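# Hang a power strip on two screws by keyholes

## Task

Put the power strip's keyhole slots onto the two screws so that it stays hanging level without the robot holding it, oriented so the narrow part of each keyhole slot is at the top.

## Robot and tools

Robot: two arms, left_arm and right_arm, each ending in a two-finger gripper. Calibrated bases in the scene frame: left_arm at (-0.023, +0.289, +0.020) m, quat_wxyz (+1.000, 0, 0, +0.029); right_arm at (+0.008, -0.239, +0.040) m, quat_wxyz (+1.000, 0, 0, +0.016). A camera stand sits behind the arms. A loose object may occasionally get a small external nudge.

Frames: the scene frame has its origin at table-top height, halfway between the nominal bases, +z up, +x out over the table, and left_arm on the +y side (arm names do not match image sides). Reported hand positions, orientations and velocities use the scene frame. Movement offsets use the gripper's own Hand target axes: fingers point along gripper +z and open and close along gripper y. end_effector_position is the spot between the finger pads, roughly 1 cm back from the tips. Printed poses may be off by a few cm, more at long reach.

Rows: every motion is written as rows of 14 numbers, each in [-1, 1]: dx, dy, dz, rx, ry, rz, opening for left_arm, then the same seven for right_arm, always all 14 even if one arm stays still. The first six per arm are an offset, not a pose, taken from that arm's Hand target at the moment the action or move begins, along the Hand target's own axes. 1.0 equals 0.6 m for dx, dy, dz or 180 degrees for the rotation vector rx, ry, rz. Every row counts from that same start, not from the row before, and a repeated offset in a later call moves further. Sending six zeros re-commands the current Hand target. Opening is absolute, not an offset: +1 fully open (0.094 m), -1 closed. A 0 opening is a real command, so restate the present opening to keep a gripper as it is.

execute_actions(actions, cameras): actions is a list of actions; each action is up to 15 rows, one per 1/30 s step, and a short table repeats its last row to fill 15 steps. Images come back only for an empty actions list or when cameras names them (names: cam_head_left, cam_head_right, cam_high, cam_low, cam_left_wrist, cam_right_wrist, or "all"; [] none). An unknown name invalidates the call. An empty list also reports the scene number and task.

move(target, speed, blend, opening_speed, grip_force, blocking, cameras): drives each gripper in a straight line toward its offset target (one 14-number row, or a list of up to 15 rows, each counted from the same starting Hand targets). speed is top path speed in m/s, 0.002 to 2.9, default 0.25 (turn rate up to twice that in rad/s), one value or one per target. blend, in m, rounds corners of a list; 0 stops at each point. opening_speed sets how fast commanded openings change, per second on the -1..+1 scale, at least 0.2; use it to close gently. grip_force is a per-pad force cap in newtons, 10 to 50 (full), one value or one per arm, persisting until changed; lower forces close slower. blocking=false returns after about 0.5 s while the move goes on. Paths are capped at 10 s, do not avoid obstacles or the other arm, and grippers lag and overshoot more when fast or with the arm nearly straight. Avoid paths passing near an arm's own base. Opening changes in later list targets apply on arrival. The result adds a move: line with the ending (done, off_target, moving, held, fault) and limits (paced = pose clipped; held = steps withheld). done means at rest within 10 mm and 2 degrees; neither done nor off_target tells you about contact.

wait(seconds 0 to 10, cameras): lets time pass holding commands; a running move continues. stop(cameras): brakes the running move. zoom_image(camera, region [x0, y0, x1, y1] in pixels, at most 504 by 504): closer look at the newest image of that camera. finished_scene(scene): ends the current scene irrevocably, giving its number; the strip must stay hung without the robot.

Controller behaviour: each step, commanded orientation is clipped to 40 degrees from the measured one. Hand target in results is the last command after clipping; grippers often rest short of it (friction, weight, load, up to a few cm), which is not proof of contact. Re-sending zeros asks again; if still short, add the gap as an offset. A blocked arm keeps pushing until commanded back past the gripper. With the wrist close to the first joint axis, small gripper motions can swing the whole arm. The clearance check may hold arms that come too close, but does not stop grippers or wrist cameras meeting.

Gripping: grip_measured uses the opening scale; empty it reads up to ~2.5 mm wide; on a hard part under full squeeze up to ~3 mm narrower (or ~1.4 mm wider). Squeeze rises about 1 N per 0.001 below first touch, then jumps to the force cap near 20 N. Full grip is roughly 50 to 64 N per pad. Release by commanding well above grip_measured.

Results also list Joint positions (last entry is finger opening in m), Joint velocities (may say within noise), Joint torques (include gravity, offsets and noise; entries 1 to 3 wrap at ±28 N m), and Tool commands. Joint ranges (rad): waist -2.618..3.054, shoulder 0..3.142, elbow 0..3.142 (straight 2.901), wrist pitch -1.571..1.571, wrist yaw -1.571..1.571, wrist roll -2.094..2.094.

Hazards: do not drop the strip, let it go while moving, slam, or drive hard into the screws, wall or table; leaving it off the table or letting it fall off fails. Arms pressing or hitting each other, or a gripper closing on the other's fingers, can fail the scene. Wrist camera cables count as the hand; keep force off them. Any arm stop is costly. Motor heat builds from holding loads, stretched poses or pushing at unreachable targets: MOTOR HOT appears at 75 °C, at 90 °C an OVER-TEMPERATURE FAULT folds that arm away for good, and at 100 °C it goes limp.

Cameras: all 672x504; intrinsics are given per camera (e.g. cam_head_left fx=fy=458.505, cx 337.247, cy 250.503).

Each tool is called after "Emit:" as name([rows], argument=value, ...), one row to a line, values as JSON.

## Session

Emit:
execute_actions(actions=[])

Scene clock: 0.00 s.
left_arm: end_effector_position=(+0.3518, +0.3619, +0.1407) grip_measured=+1.000 end_effector_quat_wxyz=(+0.638, -0.147, +0.750, +0.093) | right_arm: end_effector_position=(+0.3959, -0.1835, +0.1693) grip_measured=+1.000 end_effector_quat_wxyz=(+0.659, -0.109, +0.742, +0.052)
Joint positions: left_arm=[0.001 1.544 0.254 1.114 -0.274 -0.097 0.094] | right_arm=[0.036 1.582 0.272 1.183 -0.157 -0.087 0.094]
Joint velocities: within noise
Joint torques (N m): no reading
Heat: left arm: 31 °C; right arm: 41 °C.
Hand target: left_arm +0.3523, +0.3621, +0.1412; +0.637, -0.147, +0.751, +0.094 | right_arm +0.3973, -0.1833, +0.1736; +0.663, -0.109, +0.738, +0.053
Tool commands: left_gripper/opening=+1.0 right_gripper/opening=+1.0

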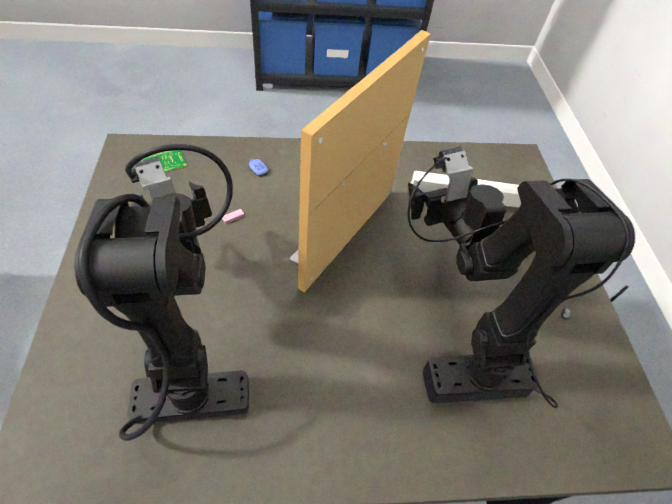

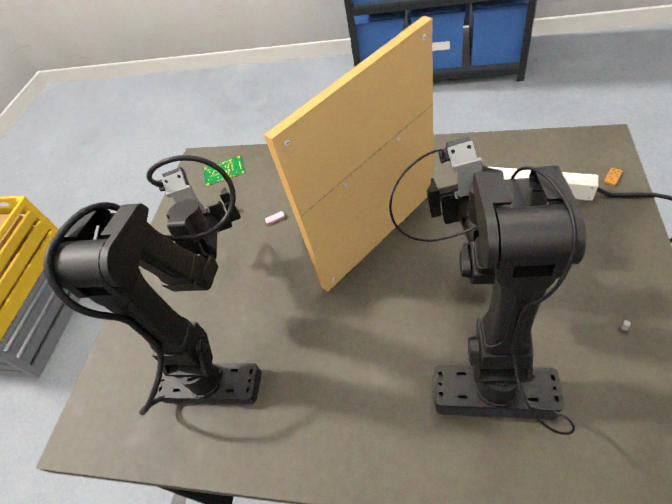

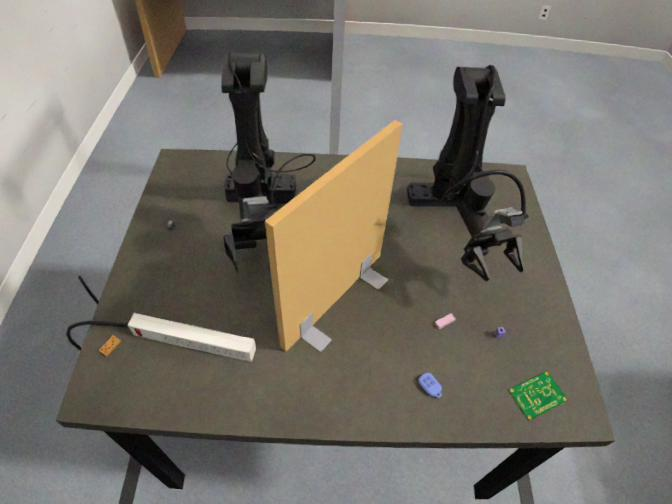

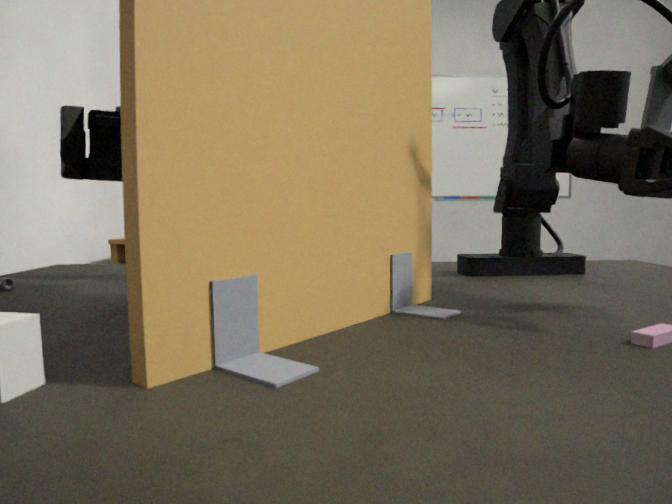

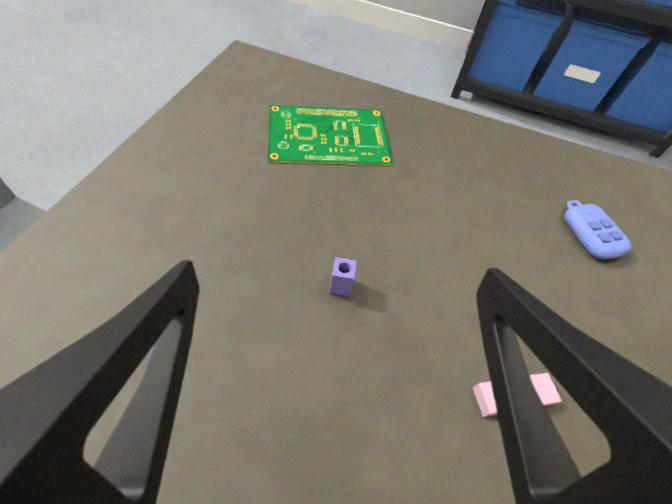

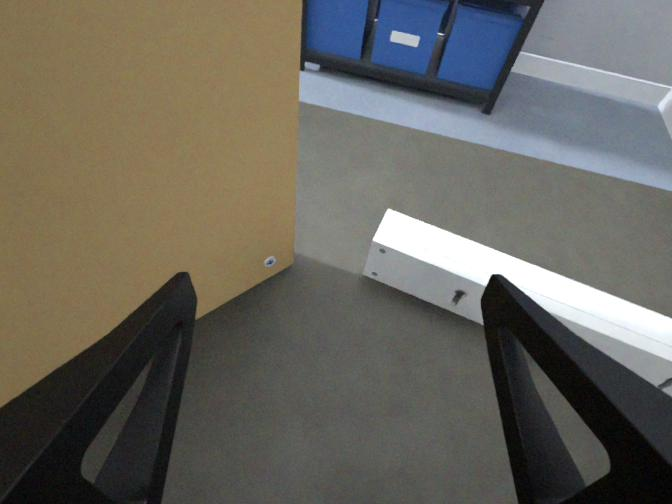

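Emit:
zoom_image(camera="cam_right_wrist", region=[340, 190, 672, 400])

Emit:
zoom_image(camera="cam_high", region=[60, 270, 280, 400])

Emit:
zoom_image(camera="cam_head_right", region=[420, 130, 672, 260])

Emit:
zoom_image(camera="cam_head_left", region=[380, 130, 672, 340])

Scaled by 1.518.

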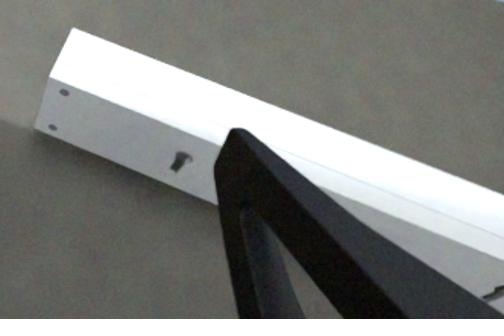

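Scaled by 2.291.

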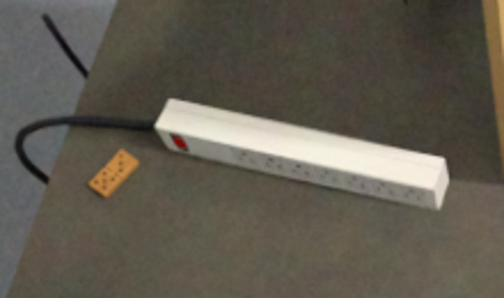

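Scaled by 2.000.

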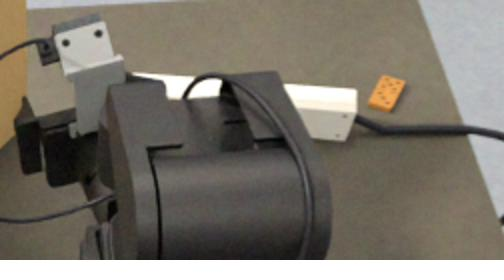

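Scaled by 1.726.

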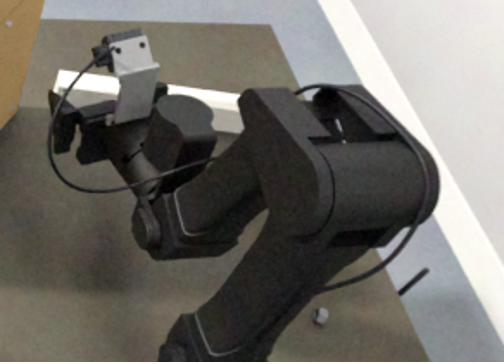

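Emit:
zoom_image(camera="cam_right_wrist", region=[430, 270, 500, 322])

Emit:
zoom_image(camera="cam_right_wrist", region=[602, 350, 672, 402])

Scaled by 7.200.

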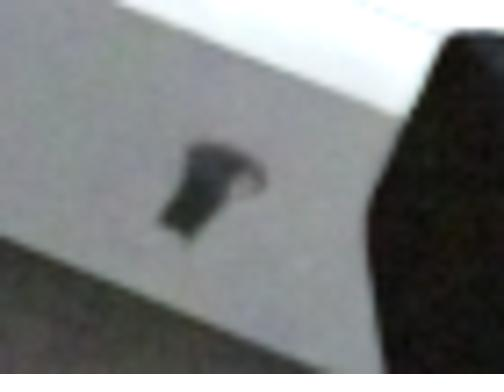

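Scaled by 7.200.

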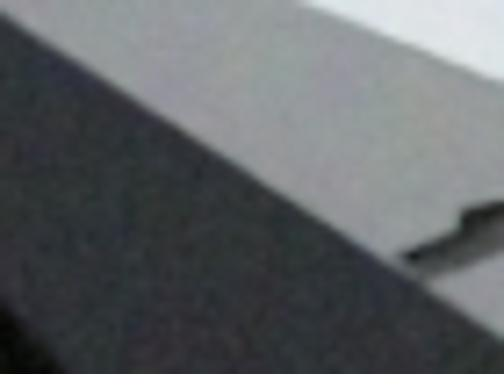

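Emit:
move(target=[0,0,0,0,0,0,1, -0.132,-0.2755,0.0455,0.449,0.303,0.525,1], speed=0.35, cameras=["all"])

Scene clock: 64.33 s.
left_arm: end_effector_position=(+0.3518, +0.3619, +0.1405) grip_measured=+1.000 end_effector_quat_wxyz=(+0.638, -0.147, +0.750, +0.093) | right_arm: end_effector_position=(+0.4666, -0.3273, +0.2655) grip_measured=+1.000 end_effector_quat_wxyz=(+0.123, +0.768, +0.620, +0.102)
Joint positions: left_arm=[0.001 1.544 0.254 1.113 -0.274 -0.097 0.094] | right_arm=[-0.223 2.179 2.473 -1.544 0.002 1.591 0.094]
Joint torques (N m): left_arm=[-0.03 -6.22 6.06 2.23 -0.06 -0.01] | right_arm=[-0.43 -7.84 7.99 0.64 -0.01 0.06]
Heat: left arm: 38 °C; right arm: 43 °C.
Hand target: left_arm +0.3523, +0.3621, +0.1411; +0.637, -0.147, +0.751, +0.094 | right_arm +0.4696, -0.3302, +0.2603; +0.001, +0.781, +0.624, +0.000
Off the commanded pose: left_arm 0.001 m, 0 deg | right_arm 0.007 m, 18 deg.
joint sent to its limit (right arm) — joint 4 (wrist pitch), lower limit. The joint targets are off in orientation, not in position.
move: off_target (right_arm)

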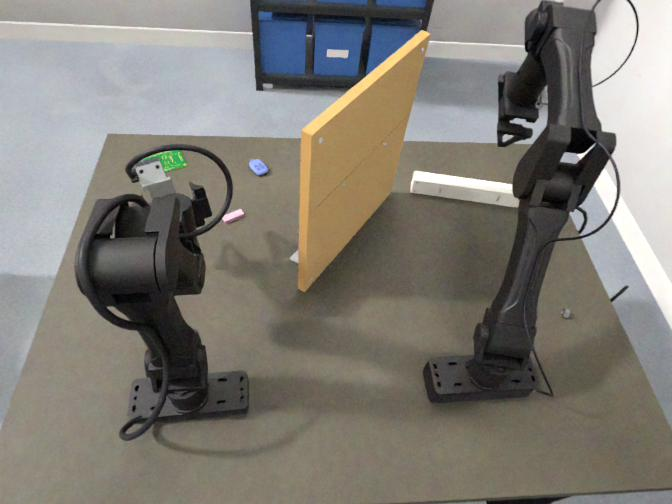

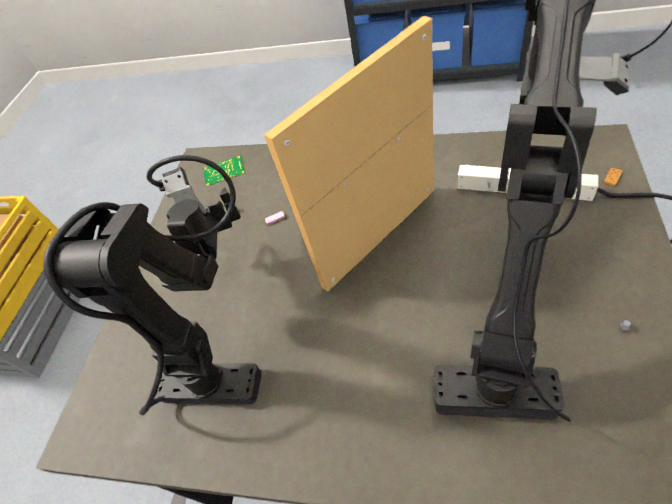

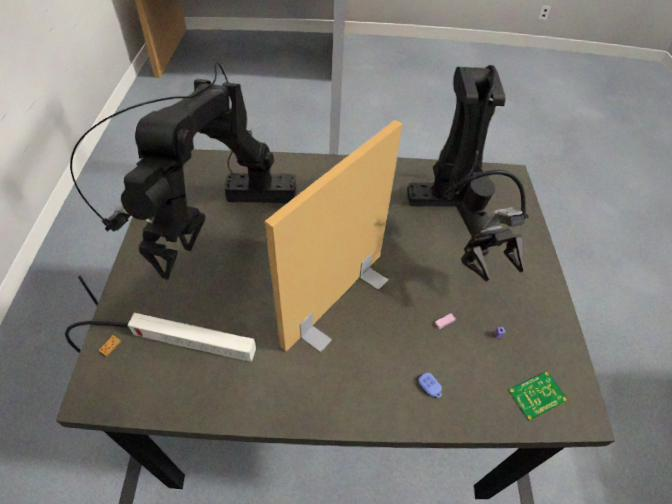

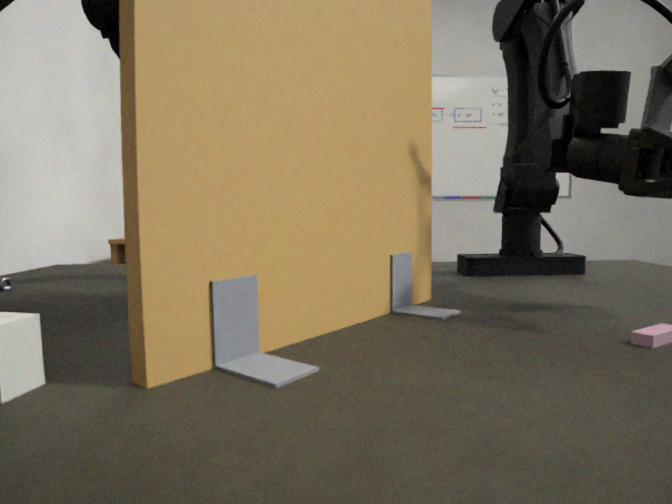

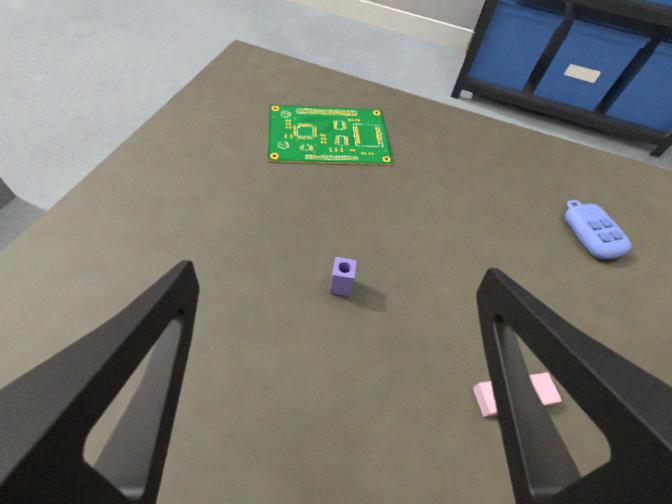

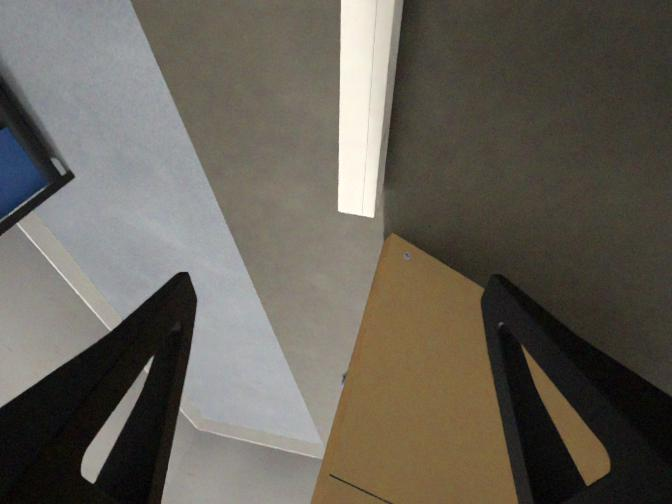

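Emit:
zoom_image(camera="cam_head_right", region=[440, 140, 640, 220])

Emit:
zoom_image(camera="cam_head_left", region=[400, 150, 540, 230])

Scaled by 2.520.

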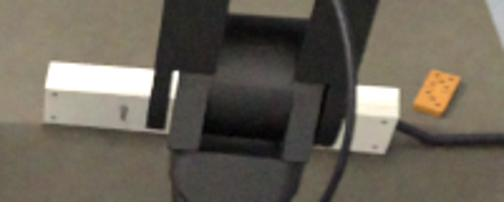

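Scaled by 3.600.

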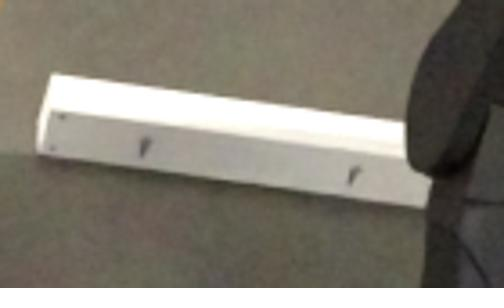

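Emit:
move(target=[0,0,0,0,0,0,1, 0.0288,0.0281,0.167,0,0,-0.028,1], speed=0.15, cameras=["cam_right_wrist","cam_high","cam_head_left"])

Scene clock: 78.80 s.
left_arm: end_effector_position=(+0.3518, +0.3619, +0.1405) grip_measured=+1.000 end_effector_quat_wxyz=(+0.638, -0.147, +0.750, +0.093) | right_arm: end_effector_position=(+0.4866, -0.3197, +0.1647) grip_measured=+1.000 end_effector_quat_wxyz=(+0.043, +0.756, +0.652, +0.036)
Joint positions: left_arm=[0.001 1.544 0.254 1.113 -0.274 -0.097 0.094] | right_arm=[-0.201 2.422 2.51 -1.547 0 1.549 0.094]
Joint torques (N m): left_arm=[-0.02 -6.22 6.08 2.24 -0.07 -0.01] | right_arm=[0.47 -9.7 8.21 0.31 0 -0.06]
Heat: left arm: 38 °C; right arm: 45 °C.
Hand target: left_arm +0.3523, +0.3621, +0.1411; +0.637, -0.147, +0.751, +0.094 | right_arm +0.4900, -0.3174, +0.1600; +0.001, +0.753, +0.658, +0.000
Off the commanded pose: left_arm 0.001 m, 0 deg | right_arm 0.006 m, 6 deg.
joint sent to its limit (right arm) — joint 4 (wrist pitch), lower limit. The joint targets are off in orientation, not in position.
move: off_target (right_arm)
Images, in order (width x height): cam_head_left 672x504, cam_high 672x504, cam_right_wrist 672x504.

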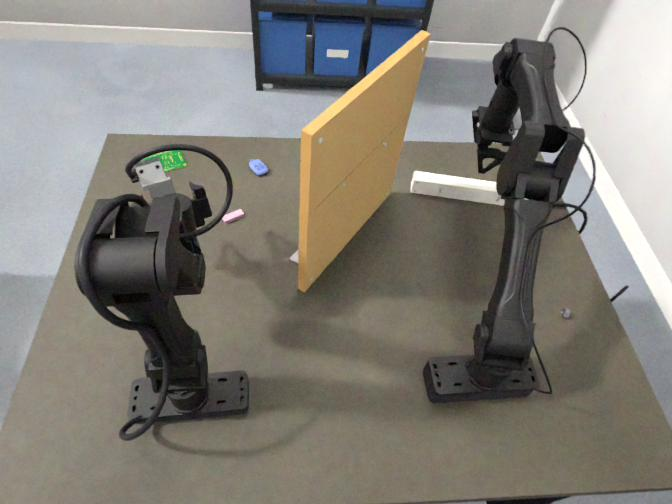

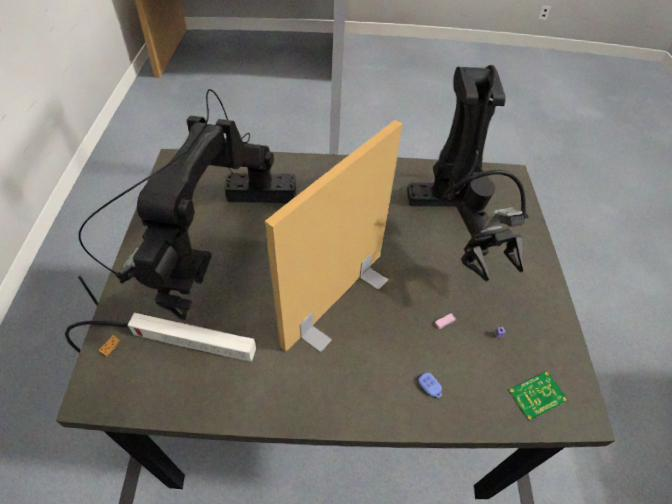

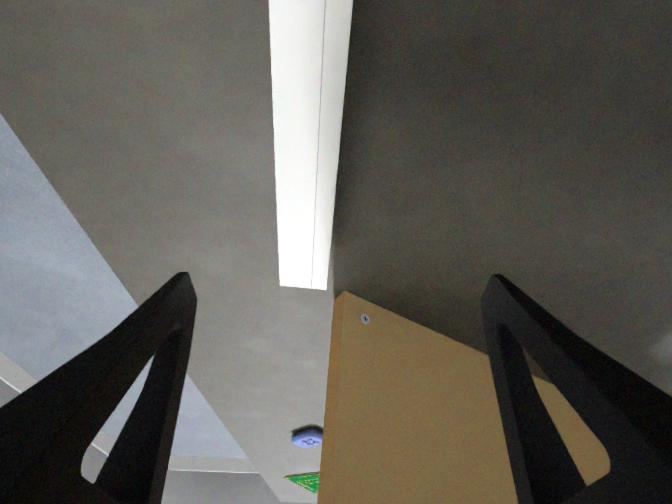

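Emit:
move(target=[0,0,0,0,0,0,1, 0.0,0.042,0.108,0,0,0.0167,1], speed=0.15, cameras=["cam_right_wrist","cam_high"])

Scene clock: 89.90 s.
left_arm: end_effector_position=(+0.3518, +0.3619, +0.1405) grip_measured=+1.000 end_effector_quat_wxyz=(+0.638, -0.147, +0.750, +0.093) | right_arm: end_effector_position=(+0.5121, -0.3240, +0.1005) grip_measured=+1.000 end_effector_quat_wxyz=(+0.023, +0.770, +0.638, +0.020)
Joint positions: left_arm=[0.001 1.544 0.254 1.113 -0.274 -0.097 0.094] | right_arm=[-0.201 2.658 2.698 -1.55 0 1.589 0.094]
Joint torques (N m): left_arm=[-0.03 -6.23 6.06 2.24 -0.06 -0.01] | right_arm=[0.61 -11.02 8.12 0.22 0.01 0.05]
Heat: left arm: 38 °C; right arm: 45 °C.
Hand target: left_arm +0.3523, +0.3621, +0.1411; +0.637, -0.147, +0.751, +0.094 | right_arm +0.5150, -0.3209, +0.0953; +0.001, +0.770, +0.638, +0.000
Off the commanded pose: left_arm 0.001 m, 0 deg | right_arm 0.007 m, 3 deg.
joint sent to its limit (right arm) — joint 4 (wrist pitch), lower limit. The joint targets are off in orientation, not in position.
move: off_target (right_arm)
Images, in order (width x height): cam_high 672x504, cam_right_wrist 672x504.

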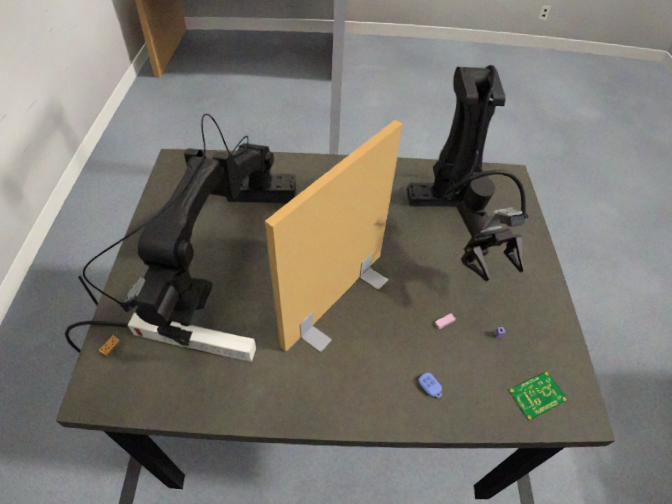

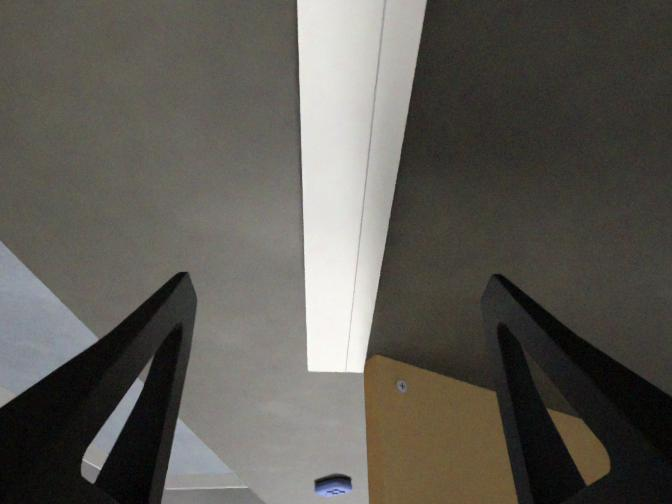

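Emit:
move(target=[0,0,0,0,0,0,1, -0.025,-0.005,0.108,0,0,0.012,1], speed=0.1, cameras=["cam_right_wrist","cam_high","cam_head_left"])

Scene clock: 100.43 s.
left_arm: end_effector_position=(+0.3518, +0.3619, +0.1405) grip_measured=+1.000 end_effector_quat_wxyz=(+0.638, -0.147, +0.750, +0.093) | right_arm: end_effector_position=(+0.5143, -0.3338, +0.0493) grip_measured=+1.000 end_effector_quat_wxyz=(+0.015, +0.778, +0.628, +0.013)
Joint positions: left_arm=[0.001 1.544 0.254 1.113 -0.274 -0.097 0.094] | right_arm=[-0.219 2.658 2.492 -1.366 0 1.597 0.094]
Joint torques (N m): left_arm=[-0.05 -6.22 6.06 2.24 -0.06 -0.01] | right_arm=[-0.39 -10.71 5.18 0.31 0.01 0.05]
Heat: left arm: 39 °C; right arm: 46 °C.
Hand target: left_arm +0.3523, +0.3621, +0.1411; +0.637, -0.147, +0.751, +0.094 | right_arm +0.5094, -0.3353, +0.0305; +0.001, +0.782, +0.623, +0.000
Off the commanded pose: left_arm 0.001 m, 0 deg | right_arm 0.020 m, 2 deg.
move: off_target (right_arm)
Images, in order (width x height): cam_head_left 672x504, cam_high 672x504, cam_right_wrist 672x504.

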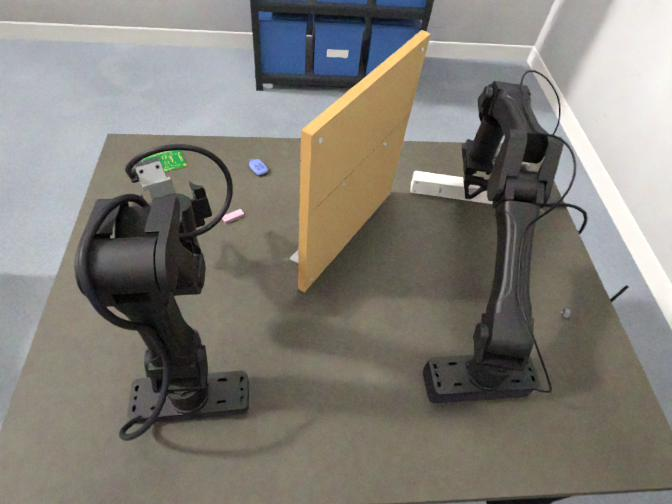

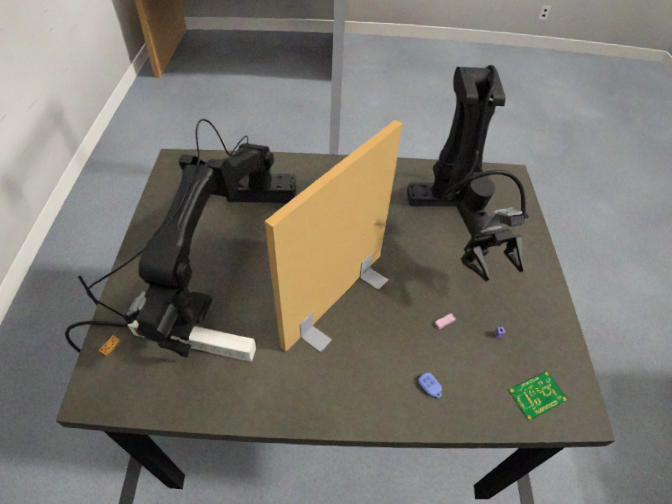

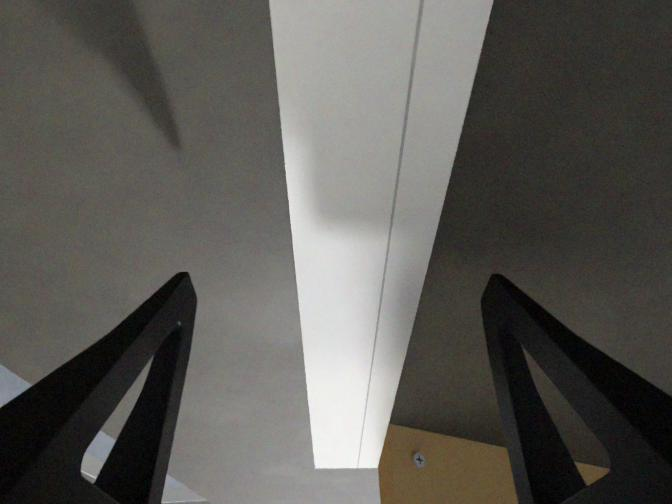

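Emit:
move(target=[0,0,0,0,0,0,1, 0,-0.004,0.022,0,0,0,1], speed=0.06, cameras=["cam_right_wrist","cam_low"])

Scene clock: 105.30 s.
left_arm: end_effector_position=(+0.3518, +0.3619, +0.1405) grip_measured=+1.000 end_effector_quat_wxyz=(+0.638, -0.147, +0.750, +0.093) | right_arm: end_effector_position=(+0.5114, -0.3332, +0.0282) grip_measured=+1.000 end_effector_quat_wxyz=(+0.009, +0.779, +0.627, +0.008)
Joint positions: left_arm=[0.001 1.544 0.254 1.113 -0.274 -0.097 0.094] | right_arm=[-0.219 2.658 2.409 -1.297 0 1.598 0.094]
Joint torques (N m): left_arm=[-0.03 -6.22 6.08 2.24 -0.07 -0.01] | right_arm=[-0.32 -12.08 5.03 0.29 0.02 0.07]
Heat: left arm: 39 °C; right arm: 45 °C.
Hand target: left_arm +0.3523, +0.3621, +0.1411; +0.637, -0.147, +0.751, +0.094 | right_arm +0.5070, -0.3348, +0.0173; +0.001, +0.782, +0.623, +0.000
Off the commanded pose: left_arm 0.001 m, 0 deg | right_arm 0.012 m, 1 deg.
move: off_target (right_arm)
Images, in order (width x height): cam_low 672x504, cam_right_wrist 672x504.

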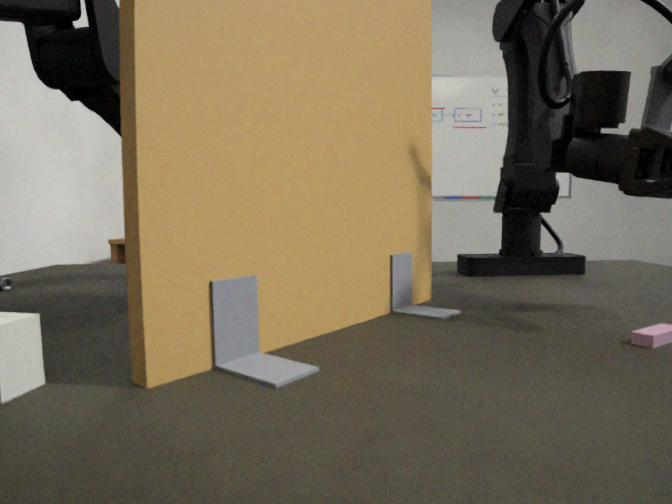

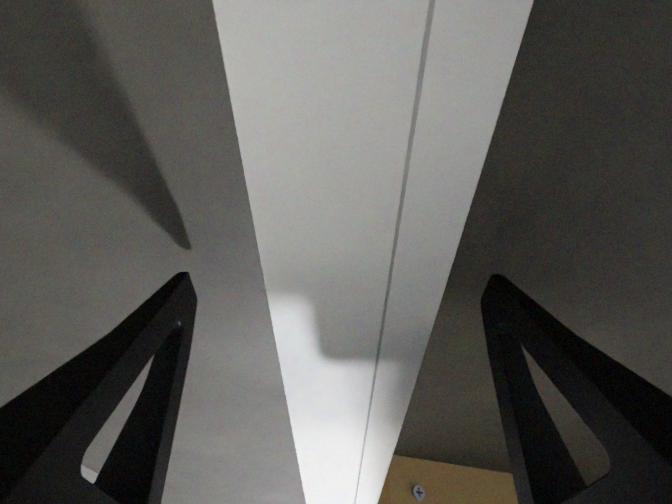

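Emit:
move(target=[0,0,0,0,0,0,1, 0,-0.005,-0.043,0,0,0,1], speed=0.06)

Scene clock: 111.30 s.
left_arm: end_effector_position=(+0.3518, +0.3619, +0.1405) grip_measured=+1.000 end_effector_quat_wxyz=(+0.638, -0.147, +0.750, +0.093) | right_arm: end_effector_position=(+0.4981, -0.3307, +0.0283) grip_measured=+1.000 end_effector_quat_wxyz=(-0.011, +0.779, +0.627, -0.010)
Joint positions: left_arm=[0.001 1.544 0.254 1.113 -0.274 -0.097 0.094] | right_arm=[-0.219 2.658 2.409 -1.351 0 1.598 0.094]
Joint torques (N m): left_arm=[-0.03 -6.22 6.06 2.24 -0.06 -0.01] | right_arm=[-0.25 -14.27 8.5 -0.02 0 0.05]
Heat: left arm: 39 °C; right arm: 45 °C.
Hand target: left_arm +0.3523, +0.3621, +0.1411; +0.637, -0.147, +0.751, +0.094 | right_arm +0.5041, -0.3341, +0.0431; +0.001, +0.782, +0.623, +0.000
Off the commanded pose: left_arm 0.001 m, 0 deg | right_arm 0.016 m, 2 deg.
move: off_target (right_arm)

Emit:
move(target=[0,0,0,0,0,0,1, 0,0,-0.015,0,0,0,1], speed=0.06, cameras=["cam_right_wrist"])

Scene clock: 115.13 s.
left_arm: end_effector_position=(+0.3518, +0.3619, +0.1405) grip_measured=+1.000 end_effector_quat_wxyz=(+0.638, -0.147, +0.750, +0.093) | right_arm: end_effector_position=(+0.4997, -0.3310, +0.0402) grip_measured=+1.000 end_effector_quat_wxyz=(-0.008, +0.779, +0.627, -0.007)
Joint positions: left_arm=[0.001 1.544 0.254 1.113 -0.274 -0.097 0.094] | right_arm=[-0.219 2.658 2.457 -1.392 0 1.598 0.094]
Joint torques (N m): left_arm=[-0.02 -6.23 6.06 2.24 -0.06 -0.01] | right_arm=[-0.35 -13.85 8.36 0.07 0.02 0.07]
Heat: left arm: 39 °C; right arm: 45 °C.
Hand target: left_arm +0.3523, +0.3621, +0.1411; +0.637, -0.147, +0.751, +0.094 | right_arm +0.5040, -0.3341, +0.0521; +0.001, +0.782, +0.623, +0.000
Off the commanded pose: left_arm 0.001 m, 0 deg | right_arm 0.013 m, 1 deg.
move: off_target (right_arm)
Images, in order (width x height): cam_right_wrist 672x504.

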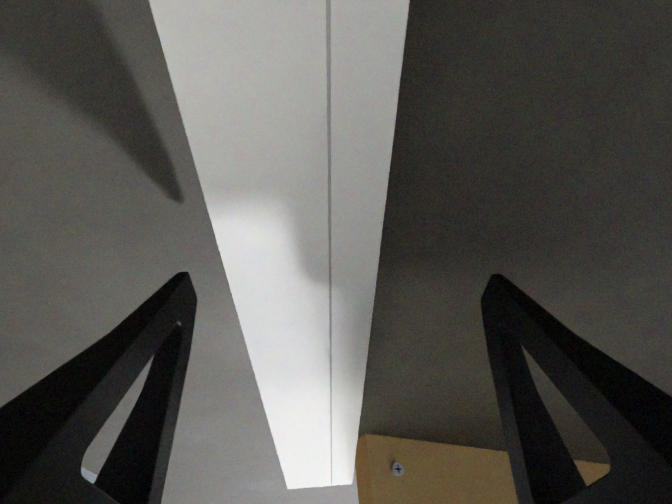

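Emit:
move(target=[0,0,0,0,0,0,1, 0,0.004,0,0,0,0,-0.5], speed=0.06, opening_speed=0.6, cameras=["cam_right_wrist","cam_high"])

Scene clock: 122.10 s.
left_arm: end_effector_position=(+0.3518, +0.3619, +0.1405) grip_measured=+1.000 end_effector_quat_wxyz=(+0.638, -0.147, +0.750, +0.093) | right_arm: end_effector_position=(+0.5048, -0.3320, +0.0518) grip_measured=-0.300 end_effector_quat_wxyz=(+0.001, +0.779, +0.628, +0.000)
Joint positions: left_arm=[0.001 1.544 0.254 1.113 -0.274 -0.097 0.094] | right_arm=[-0.219 2.658 2.503 -1.414 0 1.597 0.033]
Joint torques (N m): left_arm=[-0.03 -6.23 6.06 2.24 -0.07 -0.01] | right_arm=[-0.34 -11.93 8.36 0.08 0.01 0.07]
Heat: left arm: 39 °C; right arm: 46 °C.
Hand target: left_arm +0.3523, +0.3621, +0.1411; +0.637, -0.147, +0.751, +0.094 | right_arm +0.5064, -0.3346, +0.0521; +0.001, +0.782, +0.623, +0.000
Off the commanded pose: left_arm 0.001 m, 0 deg | right_arm 0.003 m, 1 deg.
move: done
Images, in order (width x height): cam_high 672x504, cam_right_wrist 672x504.

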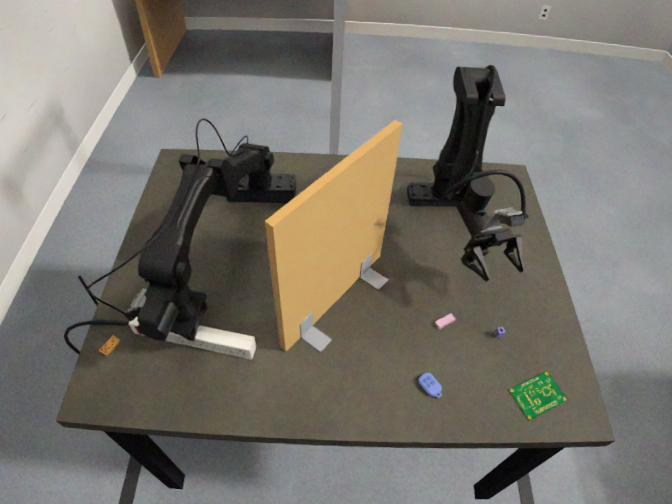

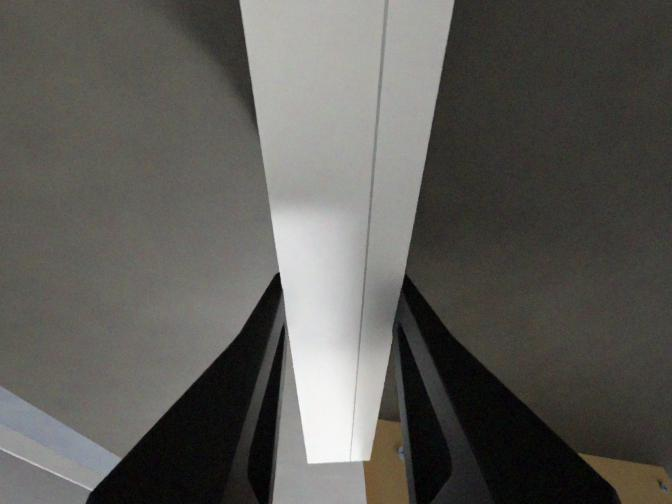

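Emit:
move(target=[0,0,0,0,0,0,1, 0,0,-0.1,0,0,0,-0.5], speed=0.06, cameras=["cam_right_wrist","cam_high","cam_head_left"])

Scene clock: 133.07 s.
left_arm: end_effector_position=(+0.3518, +0.3619, +0.1405) grip_measured=+1.000 end_effector_quat_wxyz=(+0.638, -0.147, +0.750, +0.093) | right_arm: end_effector_position=(+0.5059, -0.3317, +0.0876) grip_measured=-0.301 end_effector_quat_wxyz=(+0.007, +0.779, +0.626, +0.012)
Joint positions: left_arm=[0.001 1.544 0.254 1.113 -0.274 -0.097 0.094] | right_arm=[-0.221 2.664 2.658 -1.538 -0.009 1.598 0.033]
Joint torques (N m): left_arm=[-0.03 -6.23 6.06 2.23 -0.07 0] | right_arm=[-0.16 -16.66 6.99 0.07 0.1 0.07]
Heat: left arm: 39 °C; right arm: 48 °C.
Hand target: left_arm +0.3523, +0.3621, +0.1411; +0.637, -0.147, +0.751, +0.094 | right_arm +0.5064, -0.3345, +0.1122; +0.001, +0.782, +0.623, +0.000
Off the commanded pose: left_arm 0.001 m, 0 deg | right_arm 0.025 m, 2 deg.
joint sent to its limit (right arm) — joint 4 (wrist pitch), lower limit. The joint targets are off in orientation, not in position.
move: off_target (right_arm)
Images, in order (width x height): cam_head_left 672x504, cam_high 672x504, cam_right_wrist 672x504.

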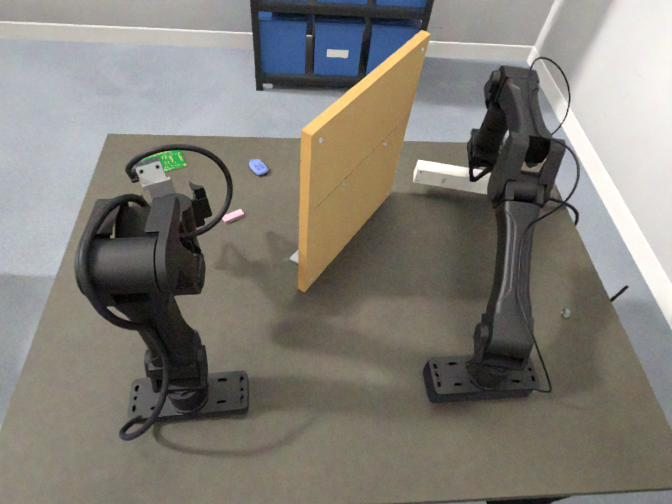

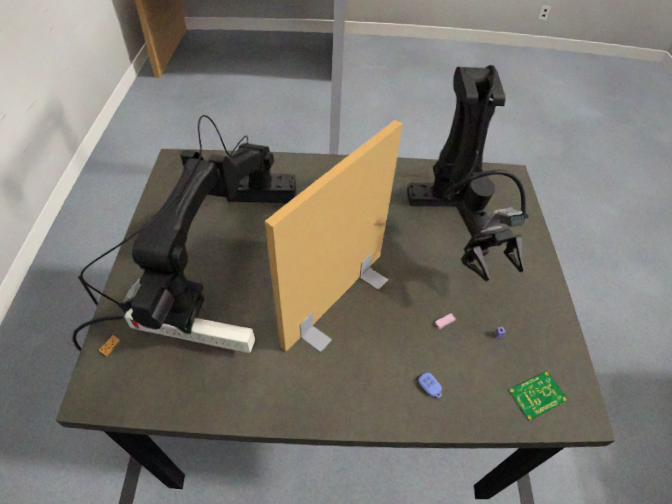

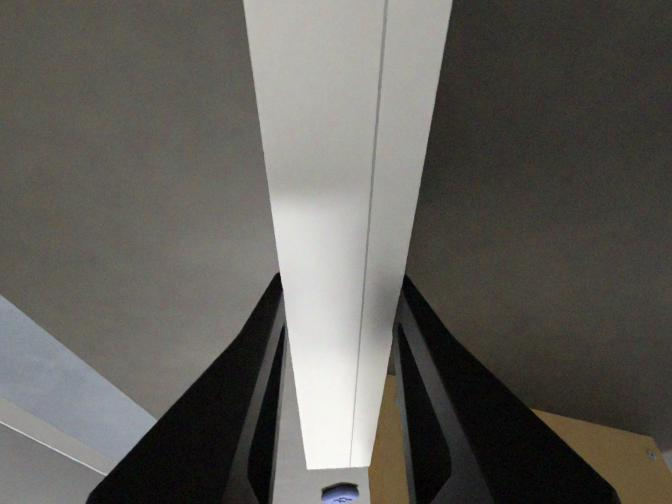

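Emit:
move(target=[0,0,0,0,0,0,1, -0.0247,-0.1415,-0.0467,-0.278,0,0,-0.5], speed=0.12, cameras=["cam_right_wrist","cam_high","cam_head_left","cam_head_right"])

Scene clock: 166.60 s.
left_arm: end_effector_position=(+0.3518, +0.3619, +0.1405) grip_measured=+1.000 end_effector_quat_wxyz=(+0.638, -0.147, +0.750, +0.093) | right_arm: end_effector_position=(+0.4069, -0.3196, +0.1095) grip_measured=-0.301 end_effector_quat_wxyz=(+0.279, +0.729, +0.577, +0.241)
Joint positions: left_arm=[0.001 1.544 0.254 1.113 -0.274 -0.097 0.094] | right_arm=[-0.239 1.568 0.785 -0.033 -0.012 1.599 0.033]
Joint torques (N m): left_arm=[-0.03 -6.22 6.08 2.23 -0.06 0] | right_arm=[-0.62 -9.8 6.27 2.1 0.25 -0.21]
Heat: left arm: 40 °C; right arm: 50 °C.
Hand target: left_arm +0.3523, +0.3621, +0.1411; +0.637, -0.147, +0.751, +0.094 | right_arm +0.4202, -0.3299, +0.1400; +0.332, +0.708, +0.565, +0.263
Off the commanded pose: left_arm 0.001 m, 0 deg | right_arm 0.035 m, 7 deg.
move: off_target (right_arm)
Images, in order (width x height): cam_head_left 672x504, cam_head_right 672x504, cam_high 672x504, cam_right_wrist 672x504.

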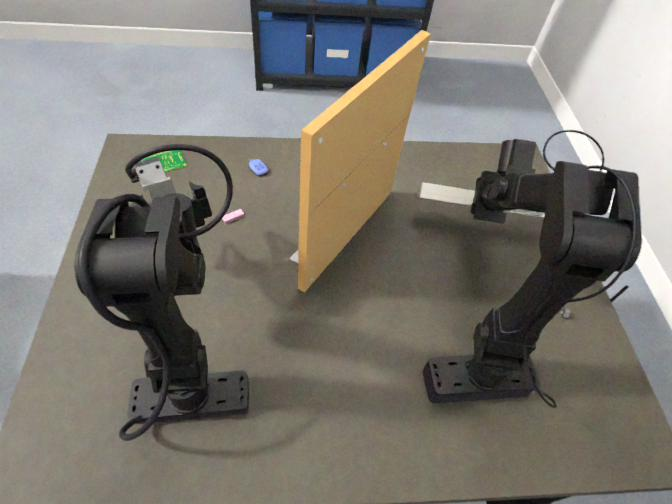

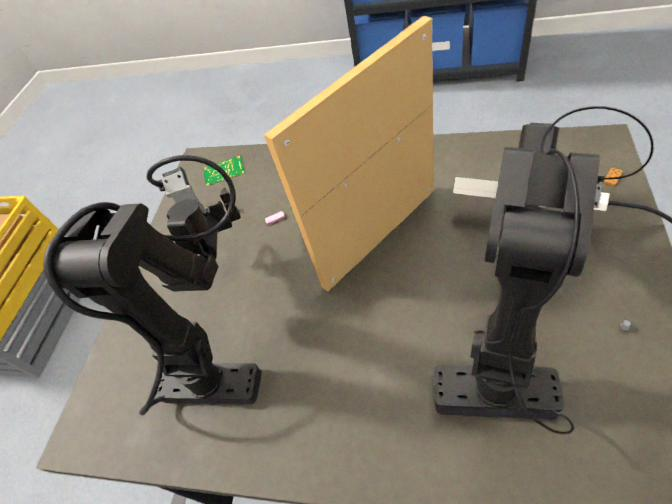

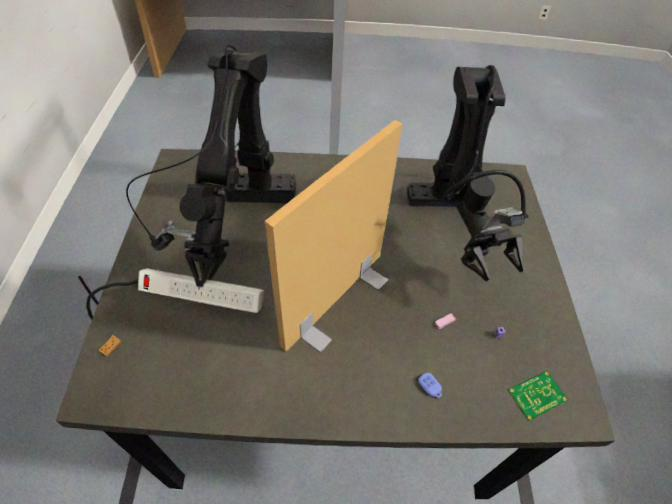

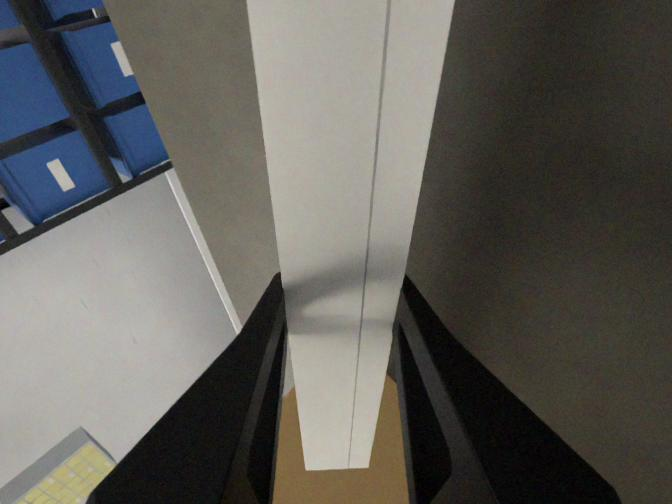

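Emit:
move(target=[0,0,0,0,0,0,1, 0.0063,-0.1087,0.0778,0,0,0,-0.5], speed=0.06, cameras=["cam_right_wrist","cam_high","cam_low"])

Emit:
zoom_image(camera="cam_high", region=[120, 220, 300, 340])

Scene clock: 177.37 s.
left_arm: end_effector_position=(+0.3518, +0.3619, +0.1405) grip_measured=+1.000 end_effector_quat_wxyz=(+0.638, -0.147, +0.750, +0.093) | right_arm: end_effector_position=(+0.4090, -0.3226, +0.0562) grip_measured=-0.301 end_effector_quat_wxyz=(+0.311, +0.719, +0.565, +0.259)
Joint positions: left_arm=[0.001 1.544 0.254 1.113 -0.274 -0.097 0.094] | right_arm=[-0.239 1.734 0.616 0.38 0.001 1.601 0.033]
Joint torques (N m): left_arm=[-0.03 -6.23 6.06 2.23 -0.06 -0.01] | right_arm=[0.31 -5.2 4.75 2.04 0.12 -0.16]
Heat: left arm: 40 °C; right arm: 45 °C.
Hand target: left_arm +0.3523, +0.3621, +0.1411; +0.637, -0.147, +0.751, +0.094 | right_arm +0.4153, -0.3250, +0.0600; +0.332, +0.708, +0.565, +0.264
Off the commanded pose: left_arm 0.001 m, 0 deg | right_arm 0.008 m, 3 deg.
move: off_target (right_arm)
Images, in order (width x height): cam_high 672x504, cam_low 672x504, cam_right_wrist 672x504.

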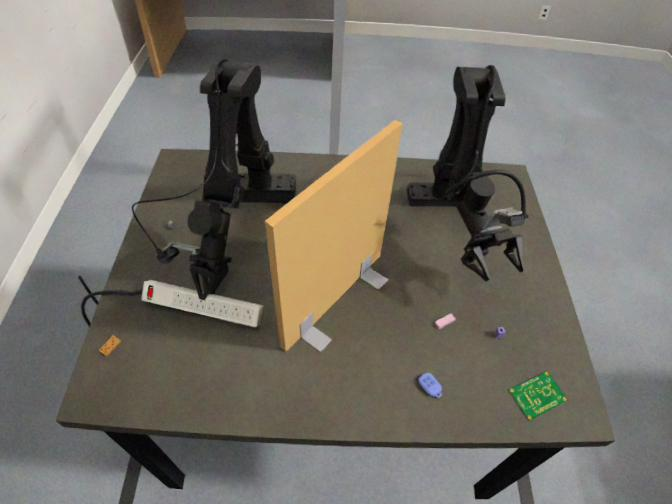

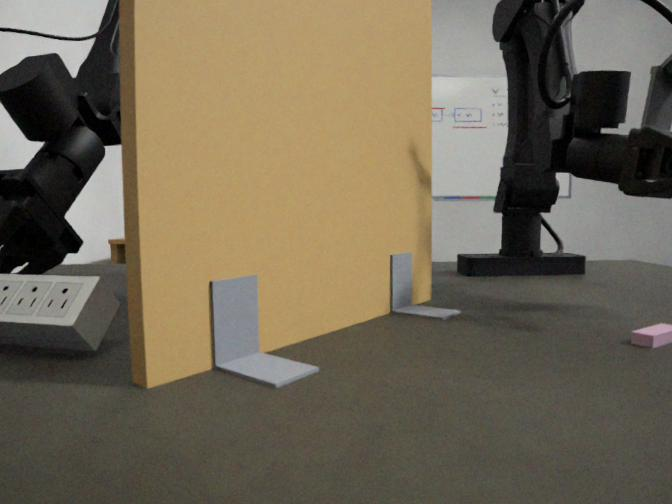

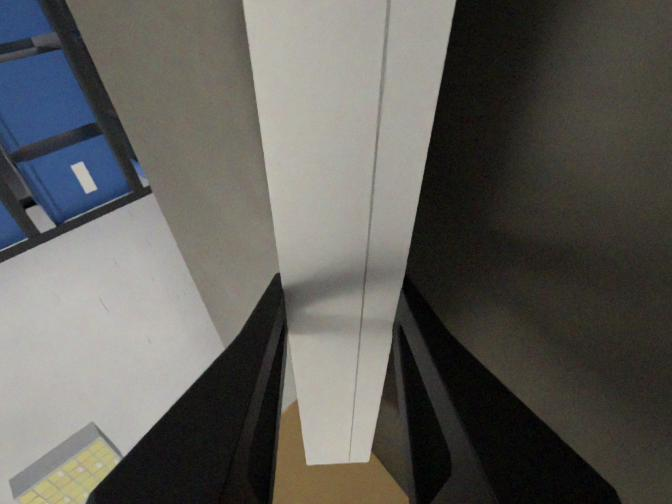

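Scaled by 2.800.

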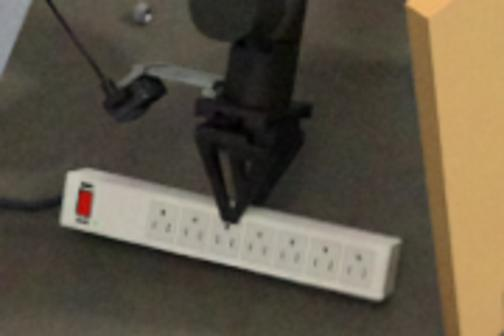

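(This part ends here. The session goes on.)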